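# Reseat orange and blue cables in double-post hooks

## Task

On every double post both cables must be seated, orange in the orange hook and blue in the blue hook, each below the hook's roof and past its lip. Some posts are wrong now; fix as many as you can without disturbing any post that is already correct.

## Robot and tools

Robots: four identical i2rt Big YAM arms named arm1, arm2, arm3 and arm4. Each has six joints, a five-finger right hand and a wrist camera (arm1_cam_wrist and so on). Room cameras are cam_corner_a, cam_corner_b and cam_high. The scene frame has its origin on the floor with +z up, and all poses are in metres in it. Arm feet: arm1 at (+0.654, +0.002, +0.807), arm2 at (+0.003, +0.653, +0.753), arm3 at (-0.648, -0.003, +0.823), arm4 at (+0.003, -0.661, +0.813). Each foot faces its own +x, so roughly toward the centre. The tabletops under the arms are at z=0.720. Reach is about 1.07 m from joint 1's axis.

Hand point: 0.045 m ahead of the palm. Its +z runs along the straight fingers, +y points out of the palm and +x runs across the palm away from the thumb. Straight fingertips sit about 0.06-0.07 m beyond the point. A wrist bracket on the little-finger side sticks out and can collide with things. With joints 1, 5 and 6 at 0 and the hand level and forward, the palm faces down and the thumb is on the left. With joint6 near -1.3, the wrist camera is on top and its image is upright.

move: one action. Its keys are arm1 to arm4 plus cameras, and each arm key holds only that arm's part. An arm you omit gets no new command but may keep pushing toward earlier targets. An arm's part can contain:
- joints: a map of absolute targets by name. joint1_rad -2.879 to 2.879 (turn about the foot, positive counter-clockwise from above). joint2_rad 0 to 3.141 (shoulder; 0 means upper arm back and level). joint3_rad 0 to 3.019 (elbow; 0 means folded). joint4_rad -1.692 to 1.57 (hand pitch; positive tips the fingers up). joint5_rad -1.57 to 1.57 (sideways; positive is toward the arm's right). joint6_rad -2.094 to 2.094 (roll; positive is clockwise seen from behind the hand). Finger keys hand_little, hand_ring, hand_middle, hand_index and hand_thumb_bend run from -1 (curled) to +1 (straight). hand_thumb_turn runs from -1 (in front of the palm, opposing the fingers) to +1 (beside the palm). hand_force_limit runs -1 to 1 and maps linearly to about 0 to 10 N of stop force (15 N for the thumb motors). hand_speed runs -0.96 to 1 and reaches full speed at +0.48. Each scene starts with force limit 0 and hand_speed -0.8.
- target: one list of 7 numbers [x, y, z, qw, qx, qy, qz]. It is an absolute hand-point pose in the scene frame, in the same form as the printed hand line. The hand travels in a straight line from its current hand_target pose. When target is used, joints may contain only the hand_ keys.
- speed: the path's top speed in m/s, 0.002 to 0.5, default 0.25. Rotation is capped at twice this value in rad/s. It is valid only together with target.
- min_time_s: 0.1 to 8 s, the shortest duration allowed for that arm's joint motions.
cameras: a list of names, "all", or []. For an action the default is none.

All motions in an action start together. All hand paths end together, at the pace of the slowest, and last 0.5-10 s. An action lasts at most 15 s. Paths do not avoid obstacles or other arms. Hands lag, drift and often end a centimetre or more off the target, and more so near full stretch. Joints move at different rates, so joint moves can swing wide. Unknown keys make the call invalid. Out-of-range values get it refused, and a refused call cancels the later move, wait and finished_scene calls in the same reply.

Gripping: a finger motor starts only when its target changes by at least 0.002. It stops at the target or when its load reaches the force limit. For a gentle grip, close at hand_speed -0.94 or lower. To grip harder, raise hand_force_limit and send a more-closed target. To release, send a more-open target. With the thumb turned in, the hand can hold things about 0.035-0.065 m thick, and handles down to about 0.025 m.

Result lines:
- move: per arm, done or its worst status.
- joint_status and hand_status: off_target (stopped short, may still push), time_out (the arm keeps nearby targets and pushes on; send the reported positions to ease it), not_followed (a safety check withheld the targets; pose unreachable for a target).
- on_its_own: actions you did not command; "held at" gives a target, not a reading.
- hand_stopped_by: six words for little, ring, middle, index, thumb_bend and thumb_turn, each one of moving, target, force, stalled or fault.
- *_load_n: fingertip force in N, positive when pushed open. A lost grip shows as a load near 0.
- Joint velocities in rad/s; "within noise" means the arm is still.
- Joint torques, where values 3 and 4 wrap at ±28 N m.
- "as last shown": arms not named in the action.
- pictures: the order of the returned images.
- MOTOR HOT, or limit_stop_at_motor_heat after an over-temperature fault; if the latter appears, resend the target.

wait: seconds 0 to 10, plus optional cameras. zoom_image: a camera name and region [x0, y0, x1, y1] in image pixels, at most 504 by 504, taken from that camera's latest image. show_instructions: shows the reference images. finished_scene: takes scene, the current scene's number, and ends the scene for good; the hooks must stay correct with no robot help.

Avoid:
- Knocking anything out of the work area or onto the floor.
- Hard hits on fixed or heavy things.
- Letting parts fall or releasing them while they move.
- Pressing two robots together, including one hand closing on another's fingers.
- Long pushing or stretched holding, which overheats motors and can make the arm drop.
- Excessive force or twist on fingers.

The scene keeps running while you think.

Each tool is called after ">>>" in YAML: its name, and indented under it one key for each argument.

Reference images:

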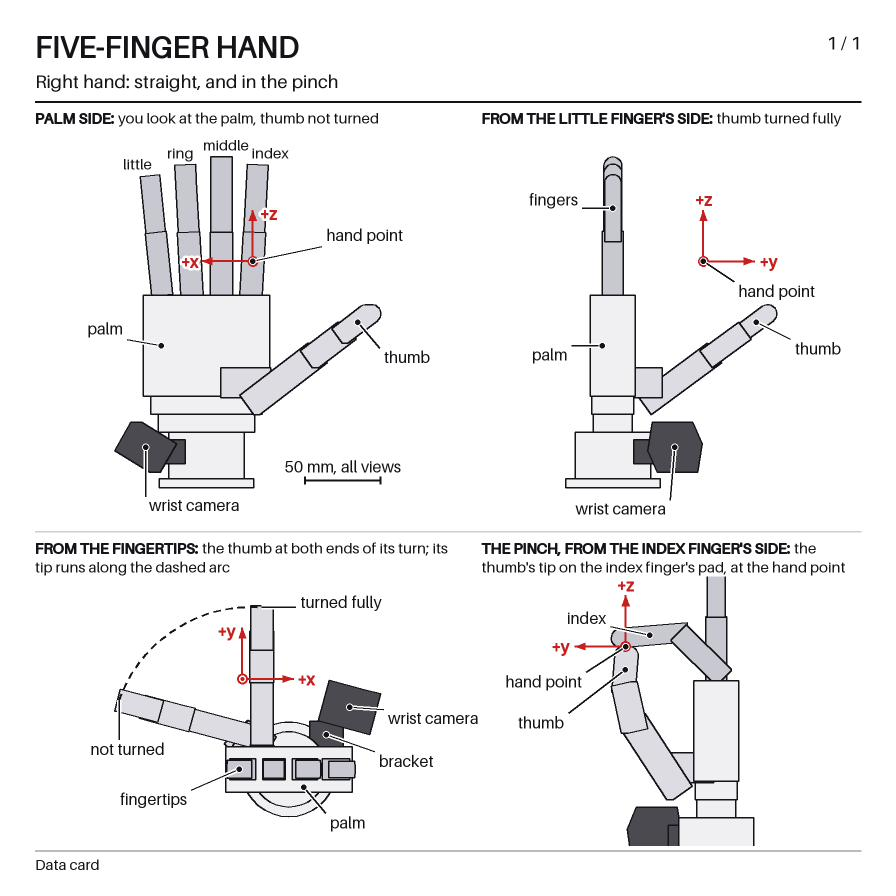

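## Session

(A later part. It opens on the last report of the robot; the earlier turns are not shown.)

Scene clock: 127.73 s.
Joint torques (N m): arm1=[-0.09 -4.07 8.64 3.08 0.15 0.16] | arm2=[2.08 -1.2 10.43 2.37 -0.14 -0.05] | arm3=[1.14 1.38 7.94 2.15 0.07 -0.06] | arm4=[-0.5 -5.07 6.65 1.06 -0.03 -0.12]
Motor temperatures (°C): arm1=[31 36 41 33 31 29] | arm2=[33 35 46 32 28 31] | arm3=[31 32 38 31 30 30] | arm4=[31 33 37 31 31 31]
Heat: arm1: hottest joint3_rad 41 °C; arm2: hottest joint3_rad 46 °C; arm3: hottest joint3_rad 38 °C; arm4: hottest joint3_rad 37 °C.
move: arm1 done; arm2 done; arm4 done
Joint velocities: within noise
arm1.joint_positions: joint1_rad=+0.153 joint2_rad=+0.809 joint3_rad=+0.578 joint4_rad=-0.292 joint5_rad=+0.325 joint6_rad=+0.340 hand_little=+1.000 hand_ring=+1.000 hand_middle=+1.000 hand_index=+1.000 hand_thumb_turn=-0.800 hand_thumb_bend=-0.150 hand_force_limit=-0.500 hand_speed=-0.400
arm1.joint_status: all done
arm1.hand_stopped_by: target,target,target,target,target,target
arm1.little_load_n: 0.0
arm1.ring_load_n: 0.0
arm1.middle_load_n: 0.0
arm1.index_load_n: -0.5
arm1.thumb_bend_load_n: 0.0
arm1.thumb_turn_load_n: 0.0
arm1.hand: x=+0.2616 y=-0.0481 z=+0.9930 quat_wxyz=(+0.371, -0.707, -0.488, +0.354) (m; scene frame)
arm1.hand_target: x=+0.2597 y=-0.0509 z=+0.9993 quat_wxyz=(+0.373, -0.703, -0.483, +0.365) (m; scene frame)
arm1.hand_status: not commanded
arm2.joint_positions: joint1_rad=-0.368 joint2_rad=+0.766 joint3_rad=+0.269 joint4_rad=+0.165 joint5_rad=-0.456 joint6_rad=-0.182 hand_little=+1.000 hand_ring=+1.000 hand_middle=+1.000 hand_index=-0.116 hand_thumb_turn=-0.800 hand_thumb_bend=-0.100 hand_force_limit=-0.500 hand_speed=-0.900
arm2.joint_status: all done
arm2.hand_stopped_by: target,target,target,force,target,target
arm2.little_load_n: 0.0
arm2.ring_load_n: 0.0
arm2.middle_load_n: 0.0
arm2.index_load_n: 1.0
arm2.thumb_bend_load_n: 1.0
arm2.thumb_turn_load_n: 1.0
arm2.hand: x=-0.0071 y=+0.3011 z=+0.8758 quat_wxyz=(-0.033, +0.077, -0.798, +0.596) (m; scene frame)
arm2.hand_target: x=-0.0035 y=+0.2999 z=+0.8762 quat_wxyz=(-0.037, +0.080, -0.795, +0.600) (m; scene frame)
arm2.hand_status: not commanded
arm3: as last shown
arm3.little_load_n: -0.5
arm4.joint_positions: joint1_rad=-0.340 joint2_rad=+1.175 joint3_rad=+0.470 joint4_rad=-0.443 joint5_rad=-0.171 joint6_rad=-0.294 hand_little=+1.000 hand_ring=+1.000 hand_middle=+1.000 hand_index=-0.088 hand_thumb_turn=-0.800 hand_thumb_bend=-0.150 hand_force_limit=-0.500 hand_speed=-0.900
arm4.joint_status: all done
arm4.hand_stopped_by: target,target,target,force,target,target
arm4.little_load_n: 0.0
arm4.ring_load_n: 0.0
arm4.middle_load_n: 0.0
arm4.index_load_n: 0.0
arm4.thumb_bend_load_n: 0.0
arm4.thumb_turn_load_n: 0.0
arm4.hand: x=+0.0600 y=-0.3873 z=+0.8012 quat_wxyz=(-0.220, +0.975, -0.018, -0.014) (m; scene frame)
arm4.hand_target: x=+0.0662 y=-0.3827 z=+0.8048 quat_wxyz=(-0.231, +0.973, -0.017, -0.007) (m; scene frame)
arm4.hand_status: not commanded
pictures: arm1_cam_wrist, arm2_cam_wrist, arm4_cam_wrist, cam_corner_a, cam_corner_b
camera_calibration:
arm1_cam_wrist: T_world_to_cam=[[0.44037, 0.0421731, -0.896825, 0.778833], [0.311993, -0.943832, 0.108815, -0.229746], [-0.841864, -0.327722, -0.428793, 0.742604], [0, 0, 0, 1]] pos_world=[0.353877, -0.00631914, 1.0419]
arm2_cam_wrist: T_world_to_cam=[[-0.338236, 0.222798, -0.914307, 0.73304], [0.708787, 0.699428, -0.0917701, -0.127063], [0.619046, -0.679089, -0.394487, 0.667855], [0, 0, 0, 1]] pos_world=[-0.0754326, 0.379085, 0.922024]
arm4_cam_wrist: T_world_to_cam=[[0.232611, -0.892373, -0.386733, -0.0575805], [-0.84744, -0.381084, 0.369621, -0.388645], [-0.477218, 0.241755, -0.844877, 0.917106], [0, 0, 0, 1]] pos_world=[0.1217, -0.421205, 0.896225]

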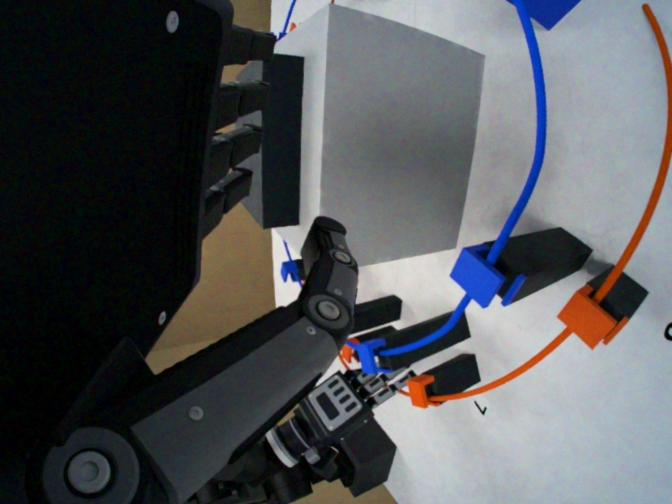

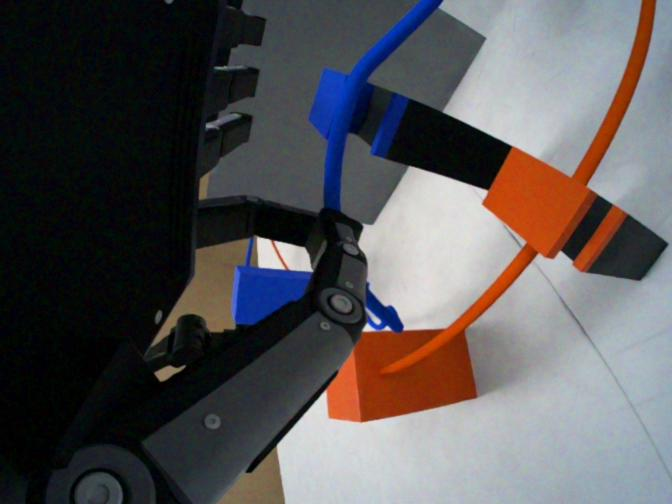

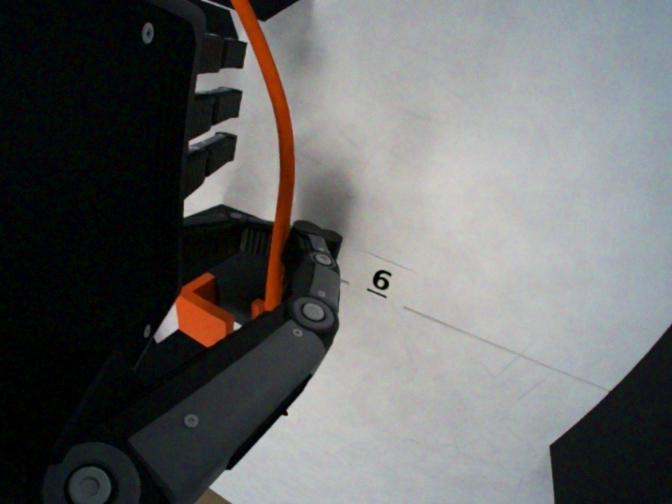

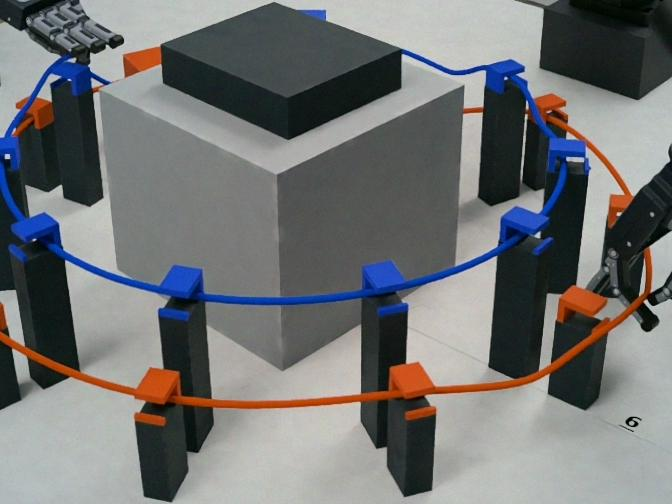

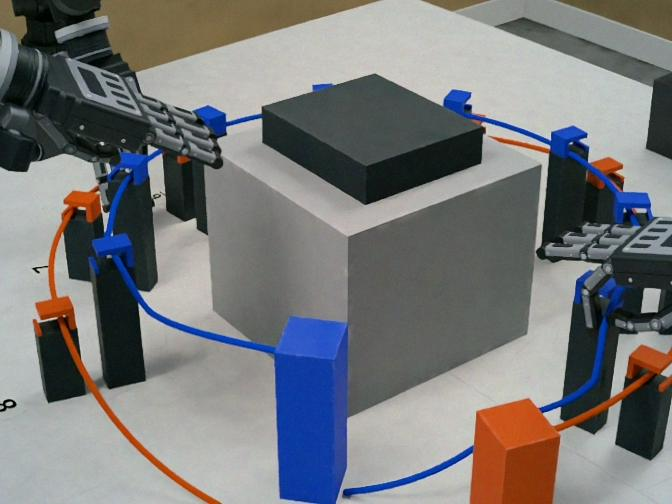

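>>> zoom_image:
  camera: "cam_corner_a"
  region: [520, 230, 672, 380]

>>> zoom_image:
  camera: "arm4_cam_wrist"
  region: [160, 190, 340, 370]

>>> zoom_image:
  camera: "cam_corner_b"
  region: [532, 230, 672, 370]

>>> zoom_image:
  camera: "cam_corner_b"
  region: [70, 210, 170, 310]

>>> zoom_image:
  camera: "cam_corner_a"
  region: [460, 40, 580, 160]

>>> zoom_image:
  camera: "cam_corner_a"
  region: [0, 20, 160, 180]

>>> zoom_image:
  camera: "arm2_cam_wrist"
  region: [270, 50, 450, 230]

Scaled by 3.316 from the camera's 672x504 image, which has a finer 960x720 frame.

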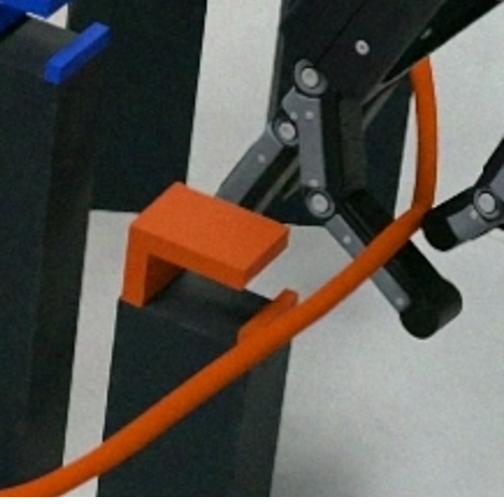

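Scaled by 2.800 from the camera's 672x504 image, which has a finer 960x720 frame.

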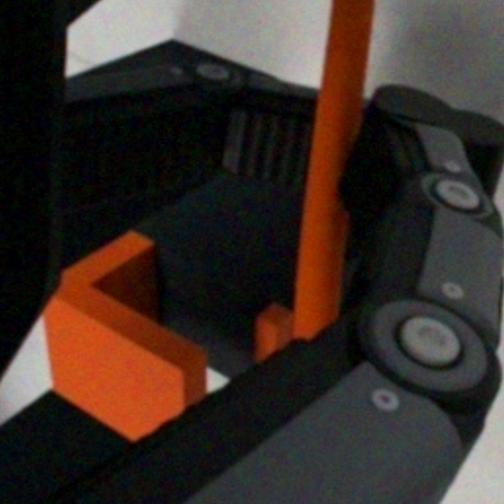

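Scaled by 3.600 from the camera's 672x504 image, which has a finer 960x720 frame.

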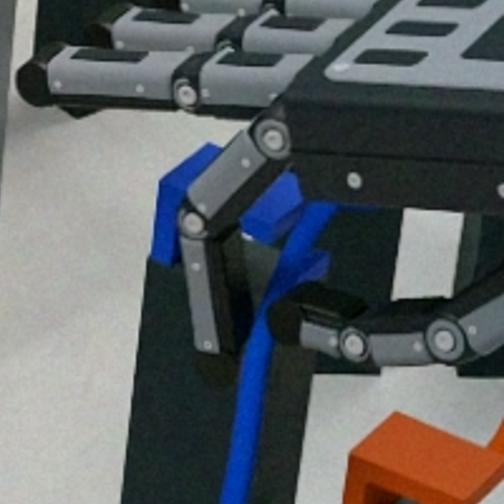

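Scaled by 5.040 from the camera's 672x504 image, which has a finer 960x720 frame.

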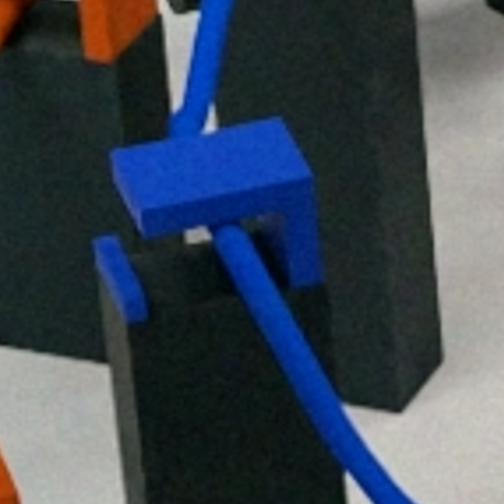

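Scaled by 4.200 from the camera's 672x504 image, which has a finer 960x720 frame.

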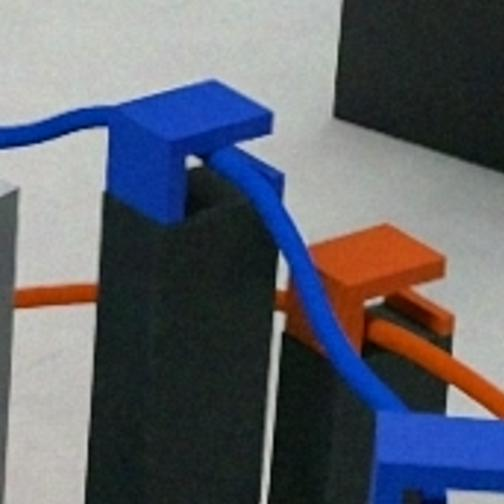

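Scaled by 3.150 from the camera's 672x504 image, which has a finer 960x720 frame.

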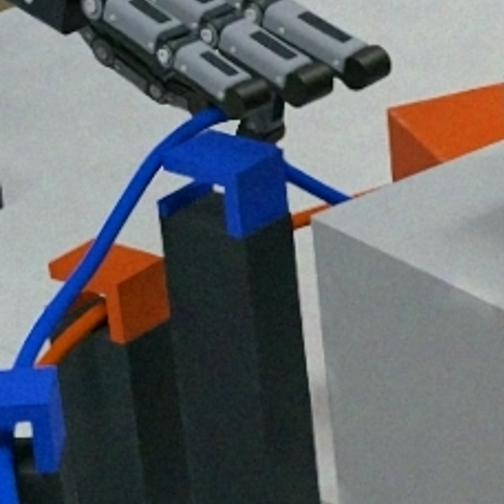

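Scaled by 2.800 from the camera's 672x504 image, which has a finer 960x720 frame.

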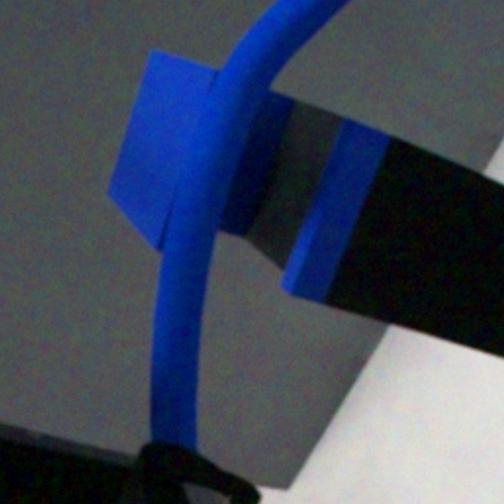

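>>> move:
  arm2: {"joints": {"joint1_rad": -0.344, "joint2_rad": 0.799}, "min_time_s": 1.5}
  arm4: {"joints": {"joint1_rad": -0.300, "joint2_rad": 1.237, "joint4_rad": -0.218}, "min_time_s": 2.5}
  cameras: ["arm2_cam_wrist", "arm4_cam_wrist", "cam_corner_a", "cam_corner_b"]

Scene clock: 135.43 s.
Joint torques (N m): arm1=[-0.15 -3.9 8.73 3.17 0.17 0.16] | arm2=[2.2 -1.26 10.3 2.35 -0.16 -0.05] | arm3=[1.08 1.49 7.99 2.13 0.06 -0.07] | arm4=[2.08 -4.31 6.79 1.18 -0.04 -0.13]
Motor temperatures (°C): arm1=[31 35 41 33 31 29] | arm2=[33 35 46 32 28 31] | arm3=[31 32 38 31 30 30] | arm4=[31 33 37 31 31 31]
Heat: arm1: hottest joint3_rad 41 °C; arm2: hottest joint3_rad 46 °C; arm3: hottest joint3_rad 38 °C; arm4: hottest joint3_rad 37 °C.
move: arm2 done; arm4 done
Joint velocities: within noise
arm1, arm3: as last shown
arm1.index_load_n: 0.0
arm2.joint_positions: joint1_rad=-0.353 joint2_rad=+0.793 joint3_rad=+0.269 joint4_rad=+0.165 joint5_rad=-0.456 joint6_rad=-0.182 hand_little=+1.000 hand_ring=+1.000 hand_middle=+1.000 hand_index=-0.116 hand_thumb_turn=-0.800 hand_thumb_bend=-0.100 hand_force_limit=-0.500 hand_speed=-0.900
arm2.joint_status: all done
arm2.hand_stopped_by: target,target,target,force,target,target
arm2.little_load_n: 0.0
arm2.ring_load_n: 0.0
arm2.middle_load_n: -0.5
arm2.index_load_n: 1.0
arm2.thumb_bend_load_n: 0.5
arm2.thumb_turn_load_n: 0.5
arm2.hand: x=-0.0015 y=+0.3013 z=+0.8672 quat_wxyz=(-0.042, +0.080, -0.805, +0.586) (m; scene frame)
arm2.hand_target: x=+0.0022 y=+0.3002 z=+0.8673 quat_wxyz=(-0.047, +0.083, -0.802, +0.589) (m; scene frame)
arm2.hand_status: not commanded
arm3.little_load_n: 0.0
arm3.middle_load_n: 0.5
arm4.joint_positions: joint1_rad=-0.311 joint2_rad=+1.228 joint3_rad=+0.470 joint4_rad=-0.235 joint5_rad=-0.171 joint6_rad=-0.296 hand_little=+1.000 hand_ring=+1.000 hand_middle=+1.000 hand_index=-0.088 hand_thumb_turn=-0.800 hand_thumb_bend=-0.150 hand_force_limit=-0.500 hand_speed=-0.900
arm4.joint_status: all done
arm4.hand_stopped_by: target,target,target,force,target,target
arm4.little_load_n: 0.0
arm4.ring_load_n: 0.0
arm4.middle_load_n: 0.0
arm4.index_load_n: 0.0
arm4.thumb_bend_load_n: 0.0
arm4.thumb_turn_load_n: 0.0
arm4.hand: x=+0.0678 y=-0.3411 z=+0.8001 quat_wxyz=(-0.291, +0.957, +0.004, +0.008) (m; scene frame)
arm4.hand_target: x=+0.0664 y=-0.3366 z=+0.7994 quat_wxyz=(-0.295, +0.955, +0.014, +0.010) (m; scene frame)
arm4.hand_status: not commanded
pictures: arm2_cam_wrist, arm4_cam_wrist, cam_corner_a, cam_corner_b
camera_calibration:
arm2_cam_wrist: T_world_to_cam=[[-0.334187, 0.241195, -0.911122, 0.718706], [0.698496, 0.712414, -0.0676062, -0.156867], [0.63279, -0.659008, -0.406553, 0.665627], [0, 0, 0, 1]] pos_world=[-0.0714487, 0.377059, 0.914837]
arm4_cam_wrist: T_world_to_cam=[[0.282672, -0.819667, -0.498239, 0.0920232], [-0.851952, -0.453215, 0.262247, -0.302455], [-0.440765, 0.350346, -0.826429, 0.9286], [0, 0, 0, 1]] pos_world=[0.125605, -0.38698, 0.892589]

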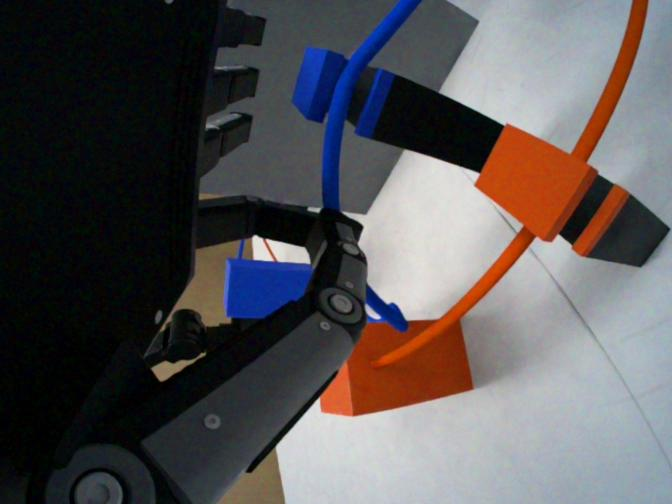

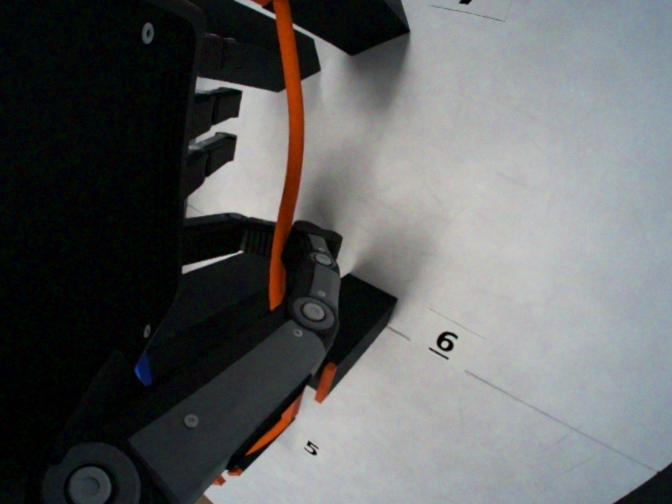

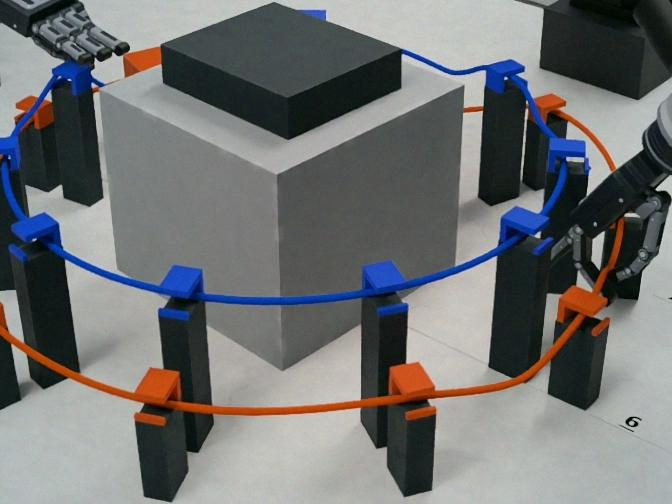

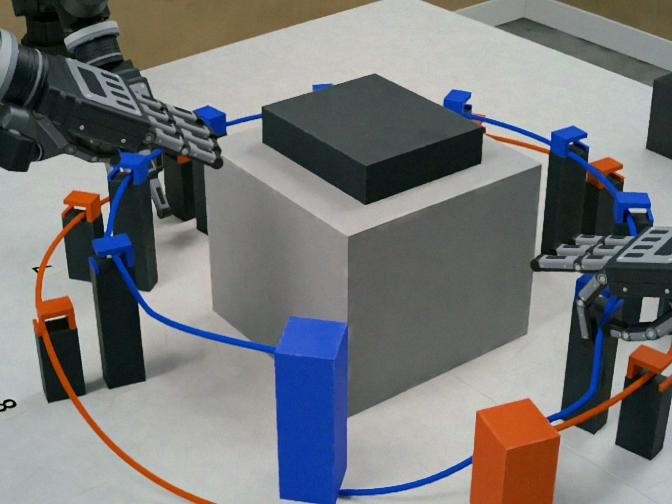

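>>> zoom_image:
  camera: "cam_corner_b"
  region: [20, 180, 140, 400]

>>> zoom_image:
  camera: "cam_corner_a"
  region: [530, 250, 672, 390]

>>> zoom_image:
  camera: "arm4_cam_wrist"
  region: [200, 220, 420, 480]

>>> zoom_image:
  camera: "cam_corner_b"
  region: [532, 230, 672, 370]

>>> zoom_image:
  camera: "cam_corner_a"
  region: [0, 20, 160, 180]

>>> zoom_image:
  camera: "arm2_cam_wrist"
  region: [270, 30, 450, 230]

>>> zoom_image:
  camera: "cam_corner_a"
  region: [520, 80, 672, 240]

>>> zoom_image:
  camera: "arm4_cam_wrist"
  region: [180, 0, 480, 220]

Scaled by 2.291 from the camera's 672x504 image, which has a finer 960x720 frame.

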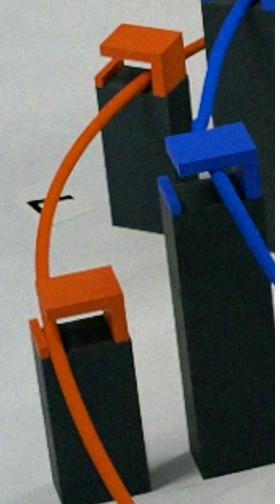

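Scaled by 3.549 from the camera's 672x504 image, which has a finer 960x720 frame.

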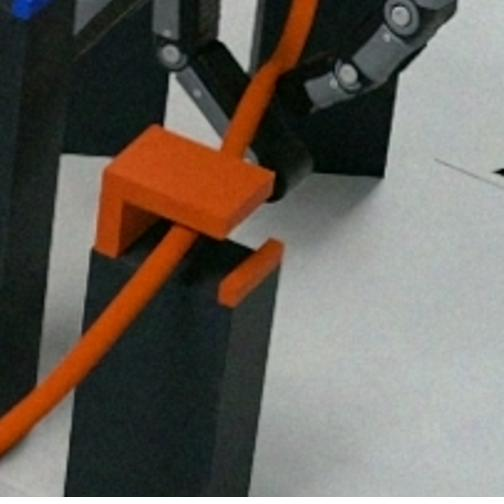

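Scaled by 1.938 from the camera's 672x504 image, which has a finer 960x720 frame.

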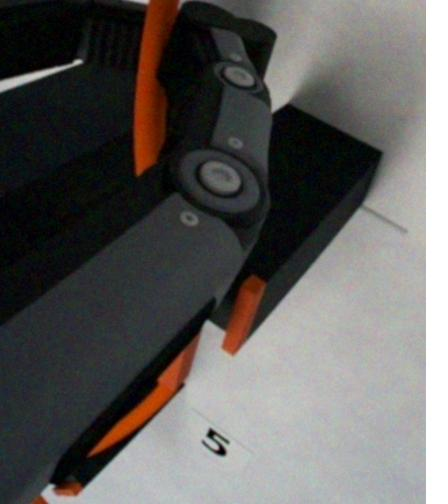

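Scaled by 3.600 from the camera's 672x504 image, which has a finer 960x720 frame.

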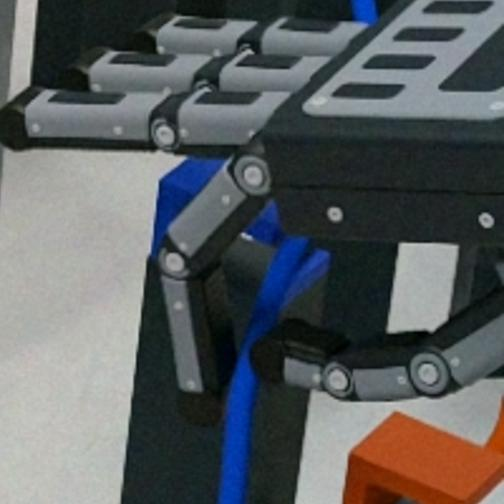

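Scaled by 3.150 from the camera's 672x504 image, which has a finer 960x720 frame.

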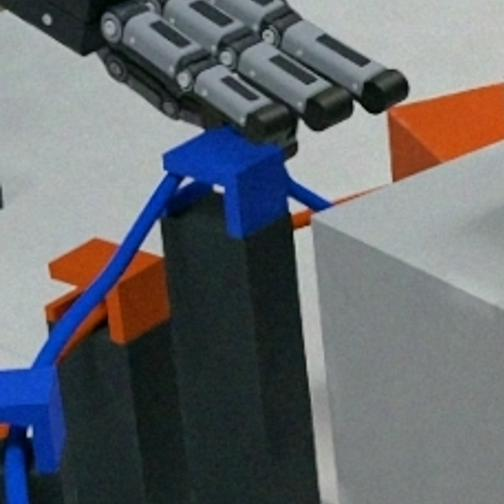

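Scaled by 2.520 from the camera's 672x504 image, which has a finer 960x720 frame.

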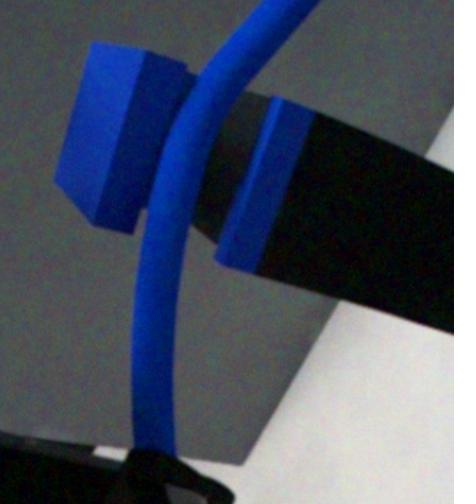

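Scaled by 3.150 from the camera's 672x504 image, which has a finer 960x720 frame.

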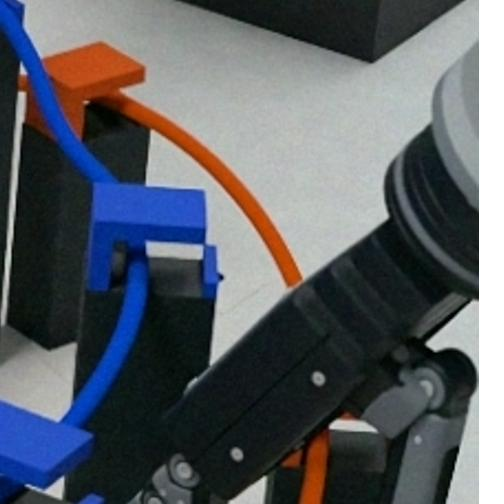

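Scaled by 1.680 from the camera's 672x504 image, which has a finer 960x720 frame.

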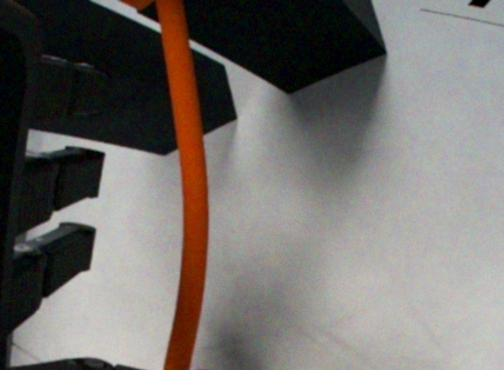

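>>> zoom_image:
  camera: "cam_corner_b"
  region: [20, 285, 90, 355]

>>> zoom_image:
  camera: "cam_corner_b"
  region: [50, 180, 120, 250]

>>> zoom_image:
  camera: "cam_corner_a"
  region: [520, 80, 590, 150]

>>> zoom_image:
  camera: "cam_corner_a"
  region: [600, 180, 672, 260]

Scaled by 7.200 from the camera's 672x504 image, which has a finer 960x720 frame.

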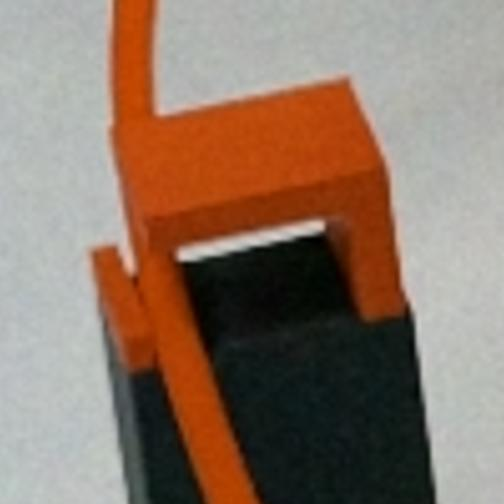

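Scaled by 7.200 from the camera's 672x504 image, which has a finer 960x720 frame.

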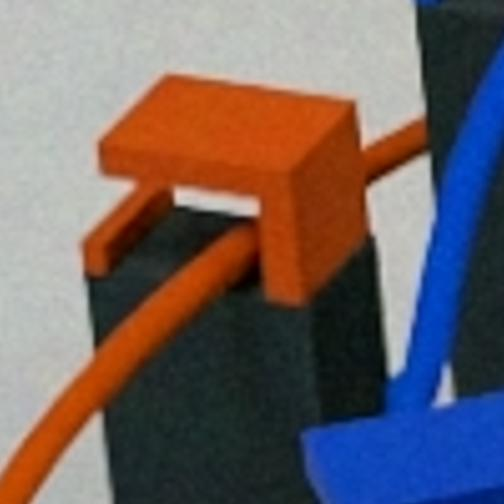

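Scaled by 7.200 from the camera's 672x504 image, which has a finer 960x720 frame.

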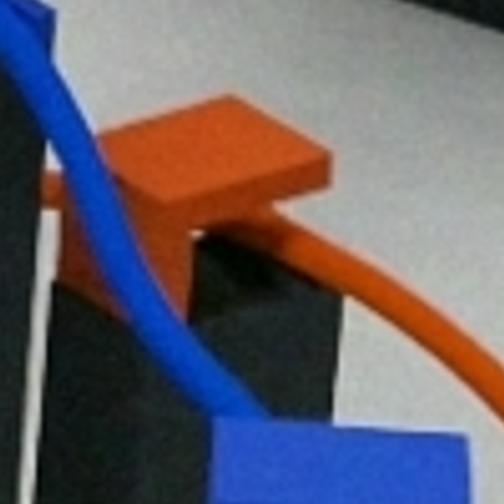

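Scaled by 6.300 from the camera's 672x504 image, which has a finer 960x720 frame.

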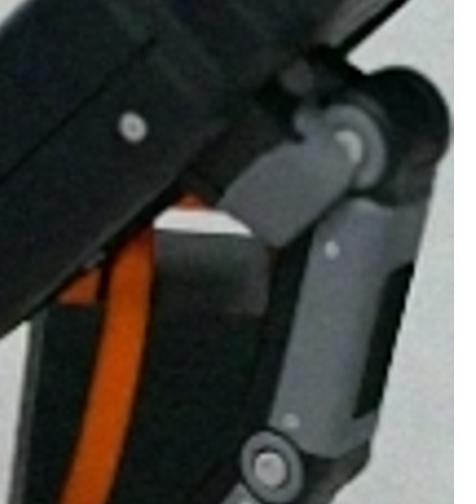

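>>> zoom_image:
  camera: "cam_corner_a"
  region: [30, 45, 110, 105]

>>> zoom_image:
  camera: "cam_corner_b"
  region: [560, 260, 650, 350]

Scaled by 6.300 from the camera's 672x504 image, which has a finer 960x720 frame.

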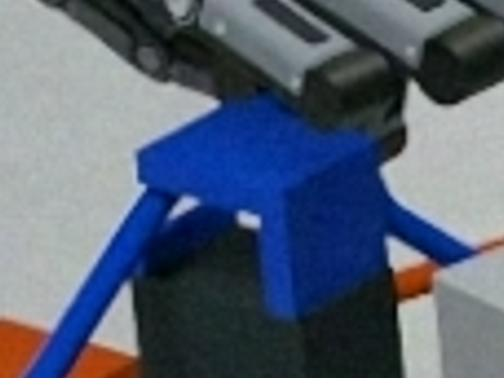

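Scaled by 5.600 from the camera's 672x504 image, which has a finer 960x720 frame.

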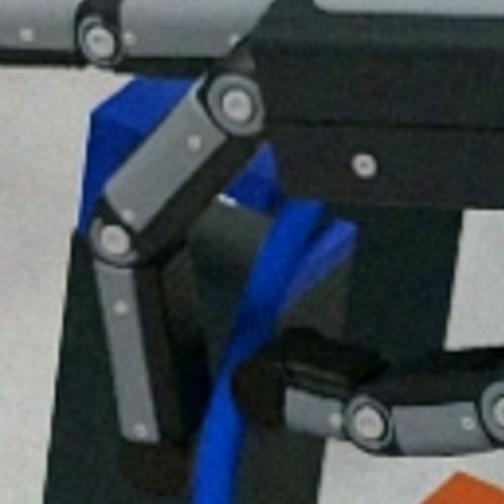

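>>> move:
  arm2: {"joints": {"joint1_rad": -0.307, "joint2_rad": 0.960, "joint4_rad": 0.451}, "min_time_s": 2.5}
  arm4: {"joints": {"hand_index": 1.0, "hand_speed": -0.4}}
  cameras: ["arm1_cam_wrist", "arm2_cam_wrist", "arm4_cam_wrist", "cam_corner_a", "cam_corner_b"]

Scene clock: 146.37 s.
Joint torques (N m): arm1=[-0.26 -3.96 8.77 3.04 0.18 0.14] | arm2=[2.02 -2.67 9.4 2.35 -0.11 -0.06] | arm3=[1.32 1.55 7.98 2.13 0.05 -0.06] | arm4=[2.32 -4.48 6.8 1.24 -0.09 -0.15]
Motor temperatures (°C): arm1=[31 35 42 33 31 29] | arm2=[33 35 45 32 28 31] | arm3=[31 32 38 31 30 30] | arm4=[31 33 37 31 31 31]
Heat: arm1: hottest joint3_rad 42 °C; arm2: hottest joint3_rad 45 °C; arm3: hottest joint3_rad 38 °C; arm4: hottest joint3_rad 37 °C.
move: arm2 done; arm4 done
Joint velocities: within noise
arm1, arm3: as last shown
arm1.middle_load_n: -0.5
arm1.index_load_n: -0.5
arm2.joint_positions: joint1_rad=-0.315 joint2_rad=+0.954 joint3_rad=+0.269 joint4_rad=+0.432 joint5_rad=-0.456 joint6_rad=-0.182 hand_little=+1.000 hand_ring=+1.000 hand_middle=+1.000 hand_index=-0.116 hand_thumb_turn=-0.800 hand_thumb_bend=-0.100 hand_force_limit=-0.500 hand_speed=-0.900
arm2.joint_status: all done
arm2.hand_stopped_by: target,target,target,force,target,target
arm2.little_load_n: 0.0
arm2.ring_load_n: -0.5
arm2.middle_load_n: 0.0
arm2.index_load_n: 0.0
arm2.thumb_bend_load_n: 0.0
arm2.thumb_turn_load_n: 0.0
arm2.hand: x=+0.0028 y=+0.2696 z=+0.8696 quat_wxyz=(-0.037, +0.106, -0.773, +0.624) (m; scene frame)
arm2.hand_target: x=+0.0068 y=+0.2692 z=+0.8698 quat_wxyz=(-0.042, +0.109, -0.770, +0.627) (m; scene frame)
arm2.hand_status: not commanded
arm3.middle_load_n: 0.0
arm4.joint_positions: joint1_rad=-0.311 joint2_rad=+1.228 joint3_rad=+0.470 joint4_rad=-0.235 joint5_rad=-0.171 joint6_rad=-0.296 hand_little=+1.000 hand_ring=+1.000 hand_middle=+1.000 hand_index=+1.000 hand_thumb_turn=-0.800 hand_thumb_bend=-0.150 hand_force_limit=-0.500 hand_speed=-0.400
arm4.joint_status: all done
arm4.hand_stopped_by: target,target,target,target,target,target
arm4.little_load_n: 0.0
arm4.ring_load_n: 0.0
arm4.middle_load_n: 0.0
arm4.index_load_n: 0.0
arm4.thumb_bend_load_n: 0.0
arm4.thumb_turn_load_n: 0.0
arm4.hand: x=+0.0678 y=-0.3411 z=+0.8001 quat_wxyz=(-0.291, +0.957, +0.004, +0.008) (m; scene frame)
arm4.hand_target: x=+0.0664 y=-0.3366 z=+0.7994 quat_wxyz=(-0.295, +0.955, +0.014, +0.010) (m; scene frame)
arm4.hand_status: not commanded
pictures: arm1_cam_wrist, arm2_cam_wrist, arm4_cam_wrist, cam_corner_a, cam_corner_b
camera_calibration:
arm1_cam_wrist: T_world_to_cam=[[0.44037, 0.0421731, -0.896825, 0.778833], [0.311993, -0.943832, 0.108815, -0.229746], [-0.841864, -0.327722, -0.428793, 0.742604], [0, 0, 0, 1]] pos_world=[0.353877, -0.00631914, 1.0419]
arm2_cam_wrist: T_world_to_cam=[[-0.369268, 0.135351, -0.919413, 0.765952], [0.667808, 0.726659, -0.161241, -0.0594243], [0.646276, -0.673533, -0.358721, 0.605324], [0, 0, 0, 1]] pos_world=[-0.0686807, 0.347215, 0.911787]
arm4_cam_wrist: T_world_to_cam=[[0.282672, -0.819667, -0.498239, 0.0920232], [-0.851952, -0.453215, 0.262247, -0.302455], [-0.440765, 0.350346, -0.826429, 0.9286], [0, 0, 0, 1]] pos_world=[0.125605, -0.38698, 0.892589]

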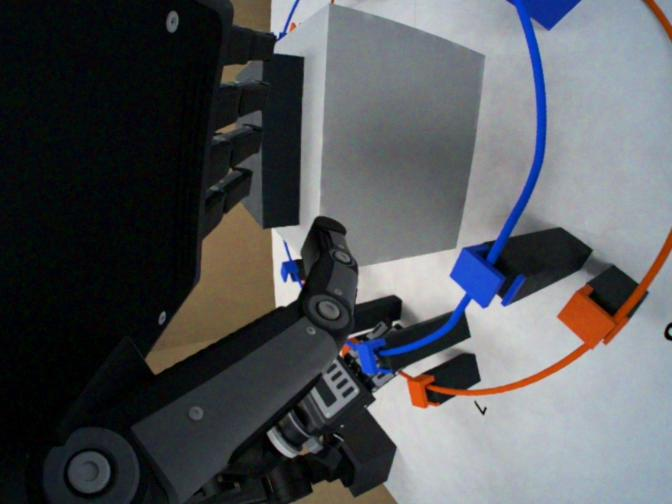

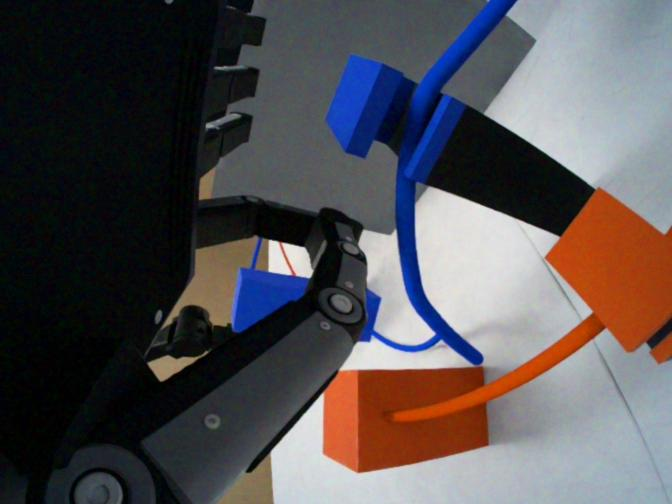

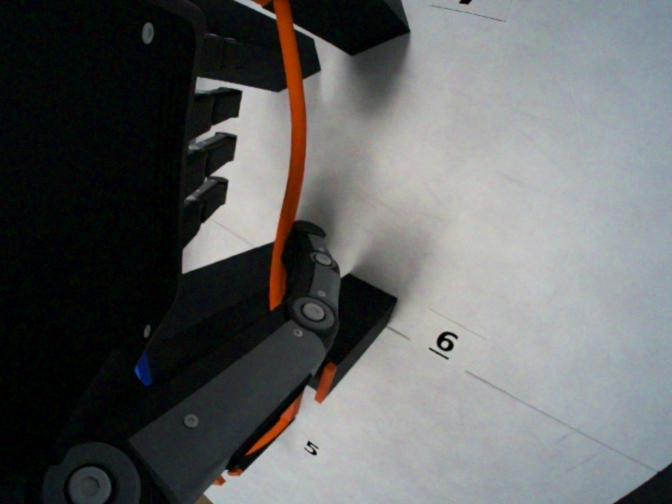

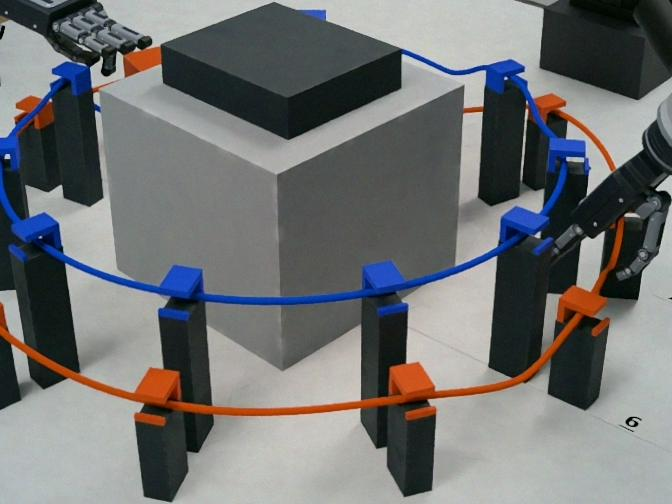

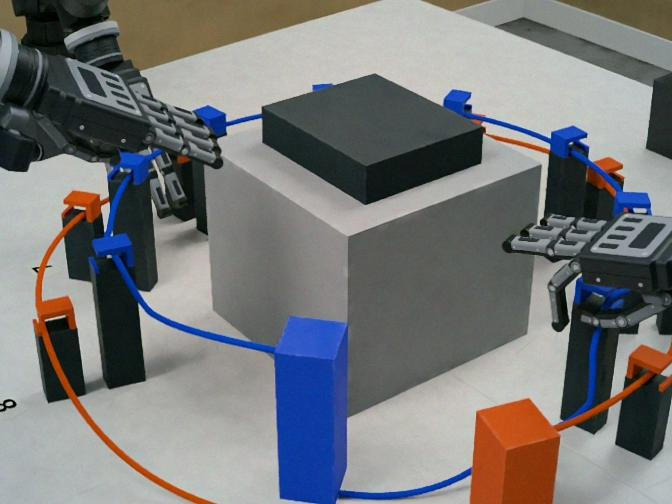

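>>> zoom_image:
  camera: "arm2_cam_wrist"
  region: [310, 30, 510, 230]

>>> zoom_image:
  camera: "cam_corner_a"
  region: [20, 40, 120, 140]

>>> zoom_image:
  camera: "cam_corner_b"
  region: [540, 250, 672, 382]

>>> zoom_image:
  camera: "cam_corner_a"
  region: [530, 250, 672, 390]

>>> zoom_image:
  camera: "arm1_cam_wrist"
  region: [380, 220, 660, 420]

>>> zoom_image:
  camera: "cam_corner_b"
  region: [20, 285, 90, 355]

Scaled by 2.520 from the camera's 672x504 image, which has a finer 960x720 frame.

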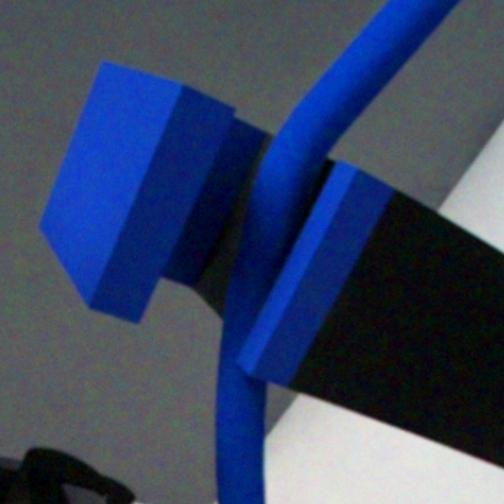

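Scaled by 5.040 from the camera's 672x504 image, which has a finer 960x720 frame.

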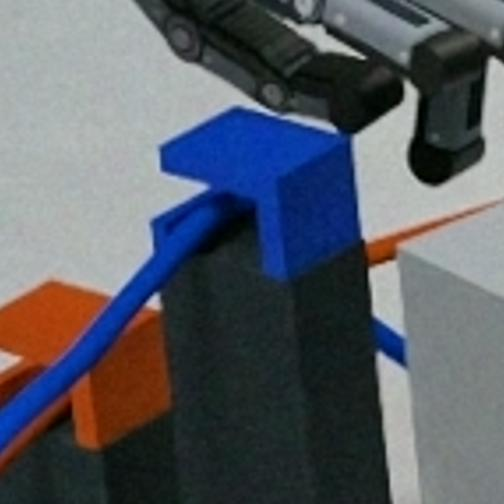

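Scaled by 3.818 from the camera's 672x504 image, which has a finer 960x720 frame.

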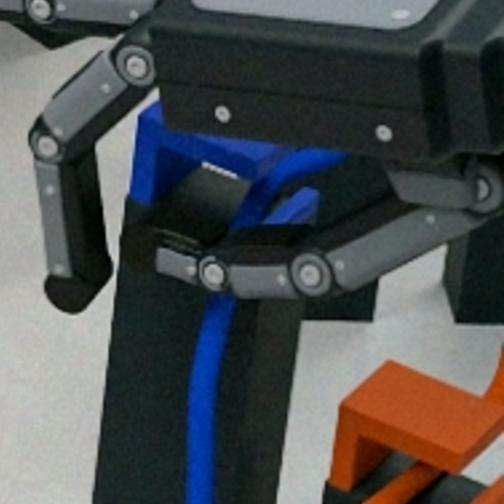

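Scaled by 3.549 from the camera's 672x504 image, which has a finer 960x720 frame.

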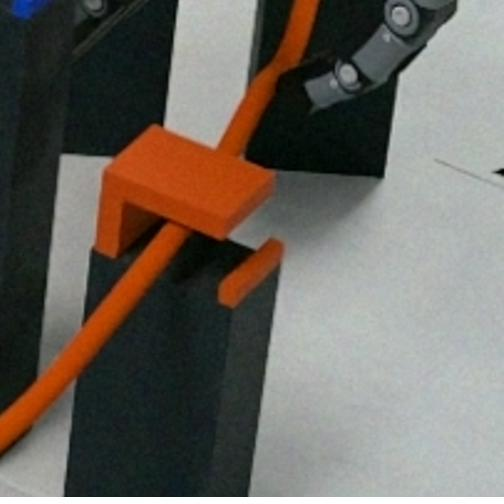

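Scaled by 1.800 from the camera's 672x504 image, which has a finer 960x720 frame.

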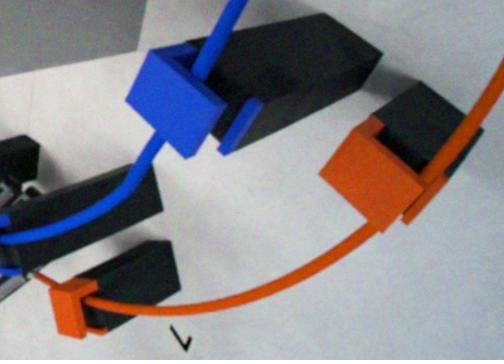

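Scaled by 7.200 from the camera's 672x504 image, which has a finer 960x720 frame.

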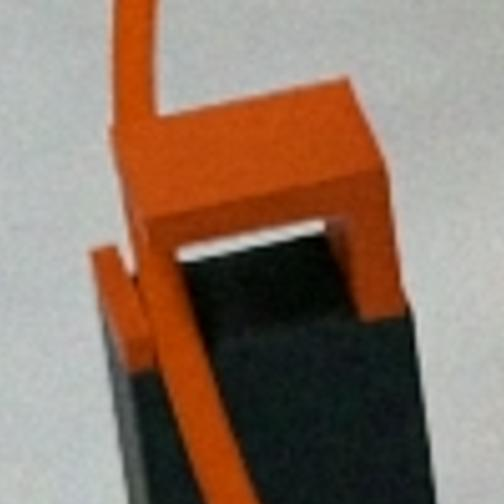

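>>> zoom_image:
  camera: "arm1_cam_wrist"
  region: [550, 250, 650, 350]

>>> zoom_image:
  camera: "cam_corner_a"
  region: [530, 90, 580, 140]

Scaled by 5.040 from the camera's 672x504 image, which has a finer 960x720 frame.

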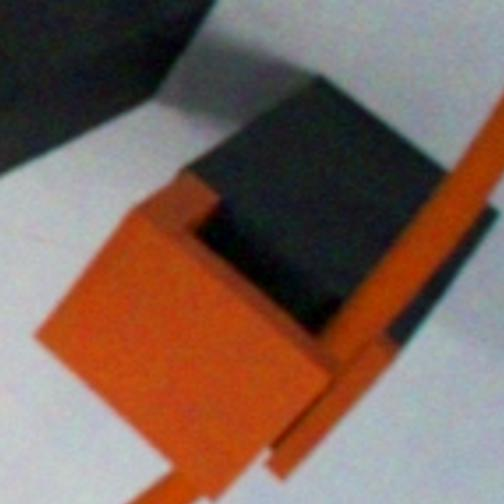

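Scaled by 10.080 from the camera's 672x504 image, which has a finer 960x720 frame.

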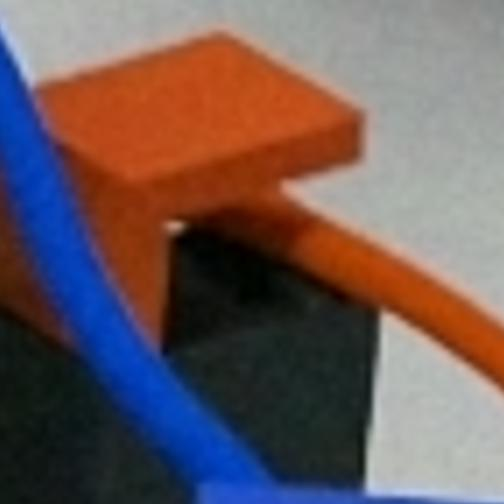

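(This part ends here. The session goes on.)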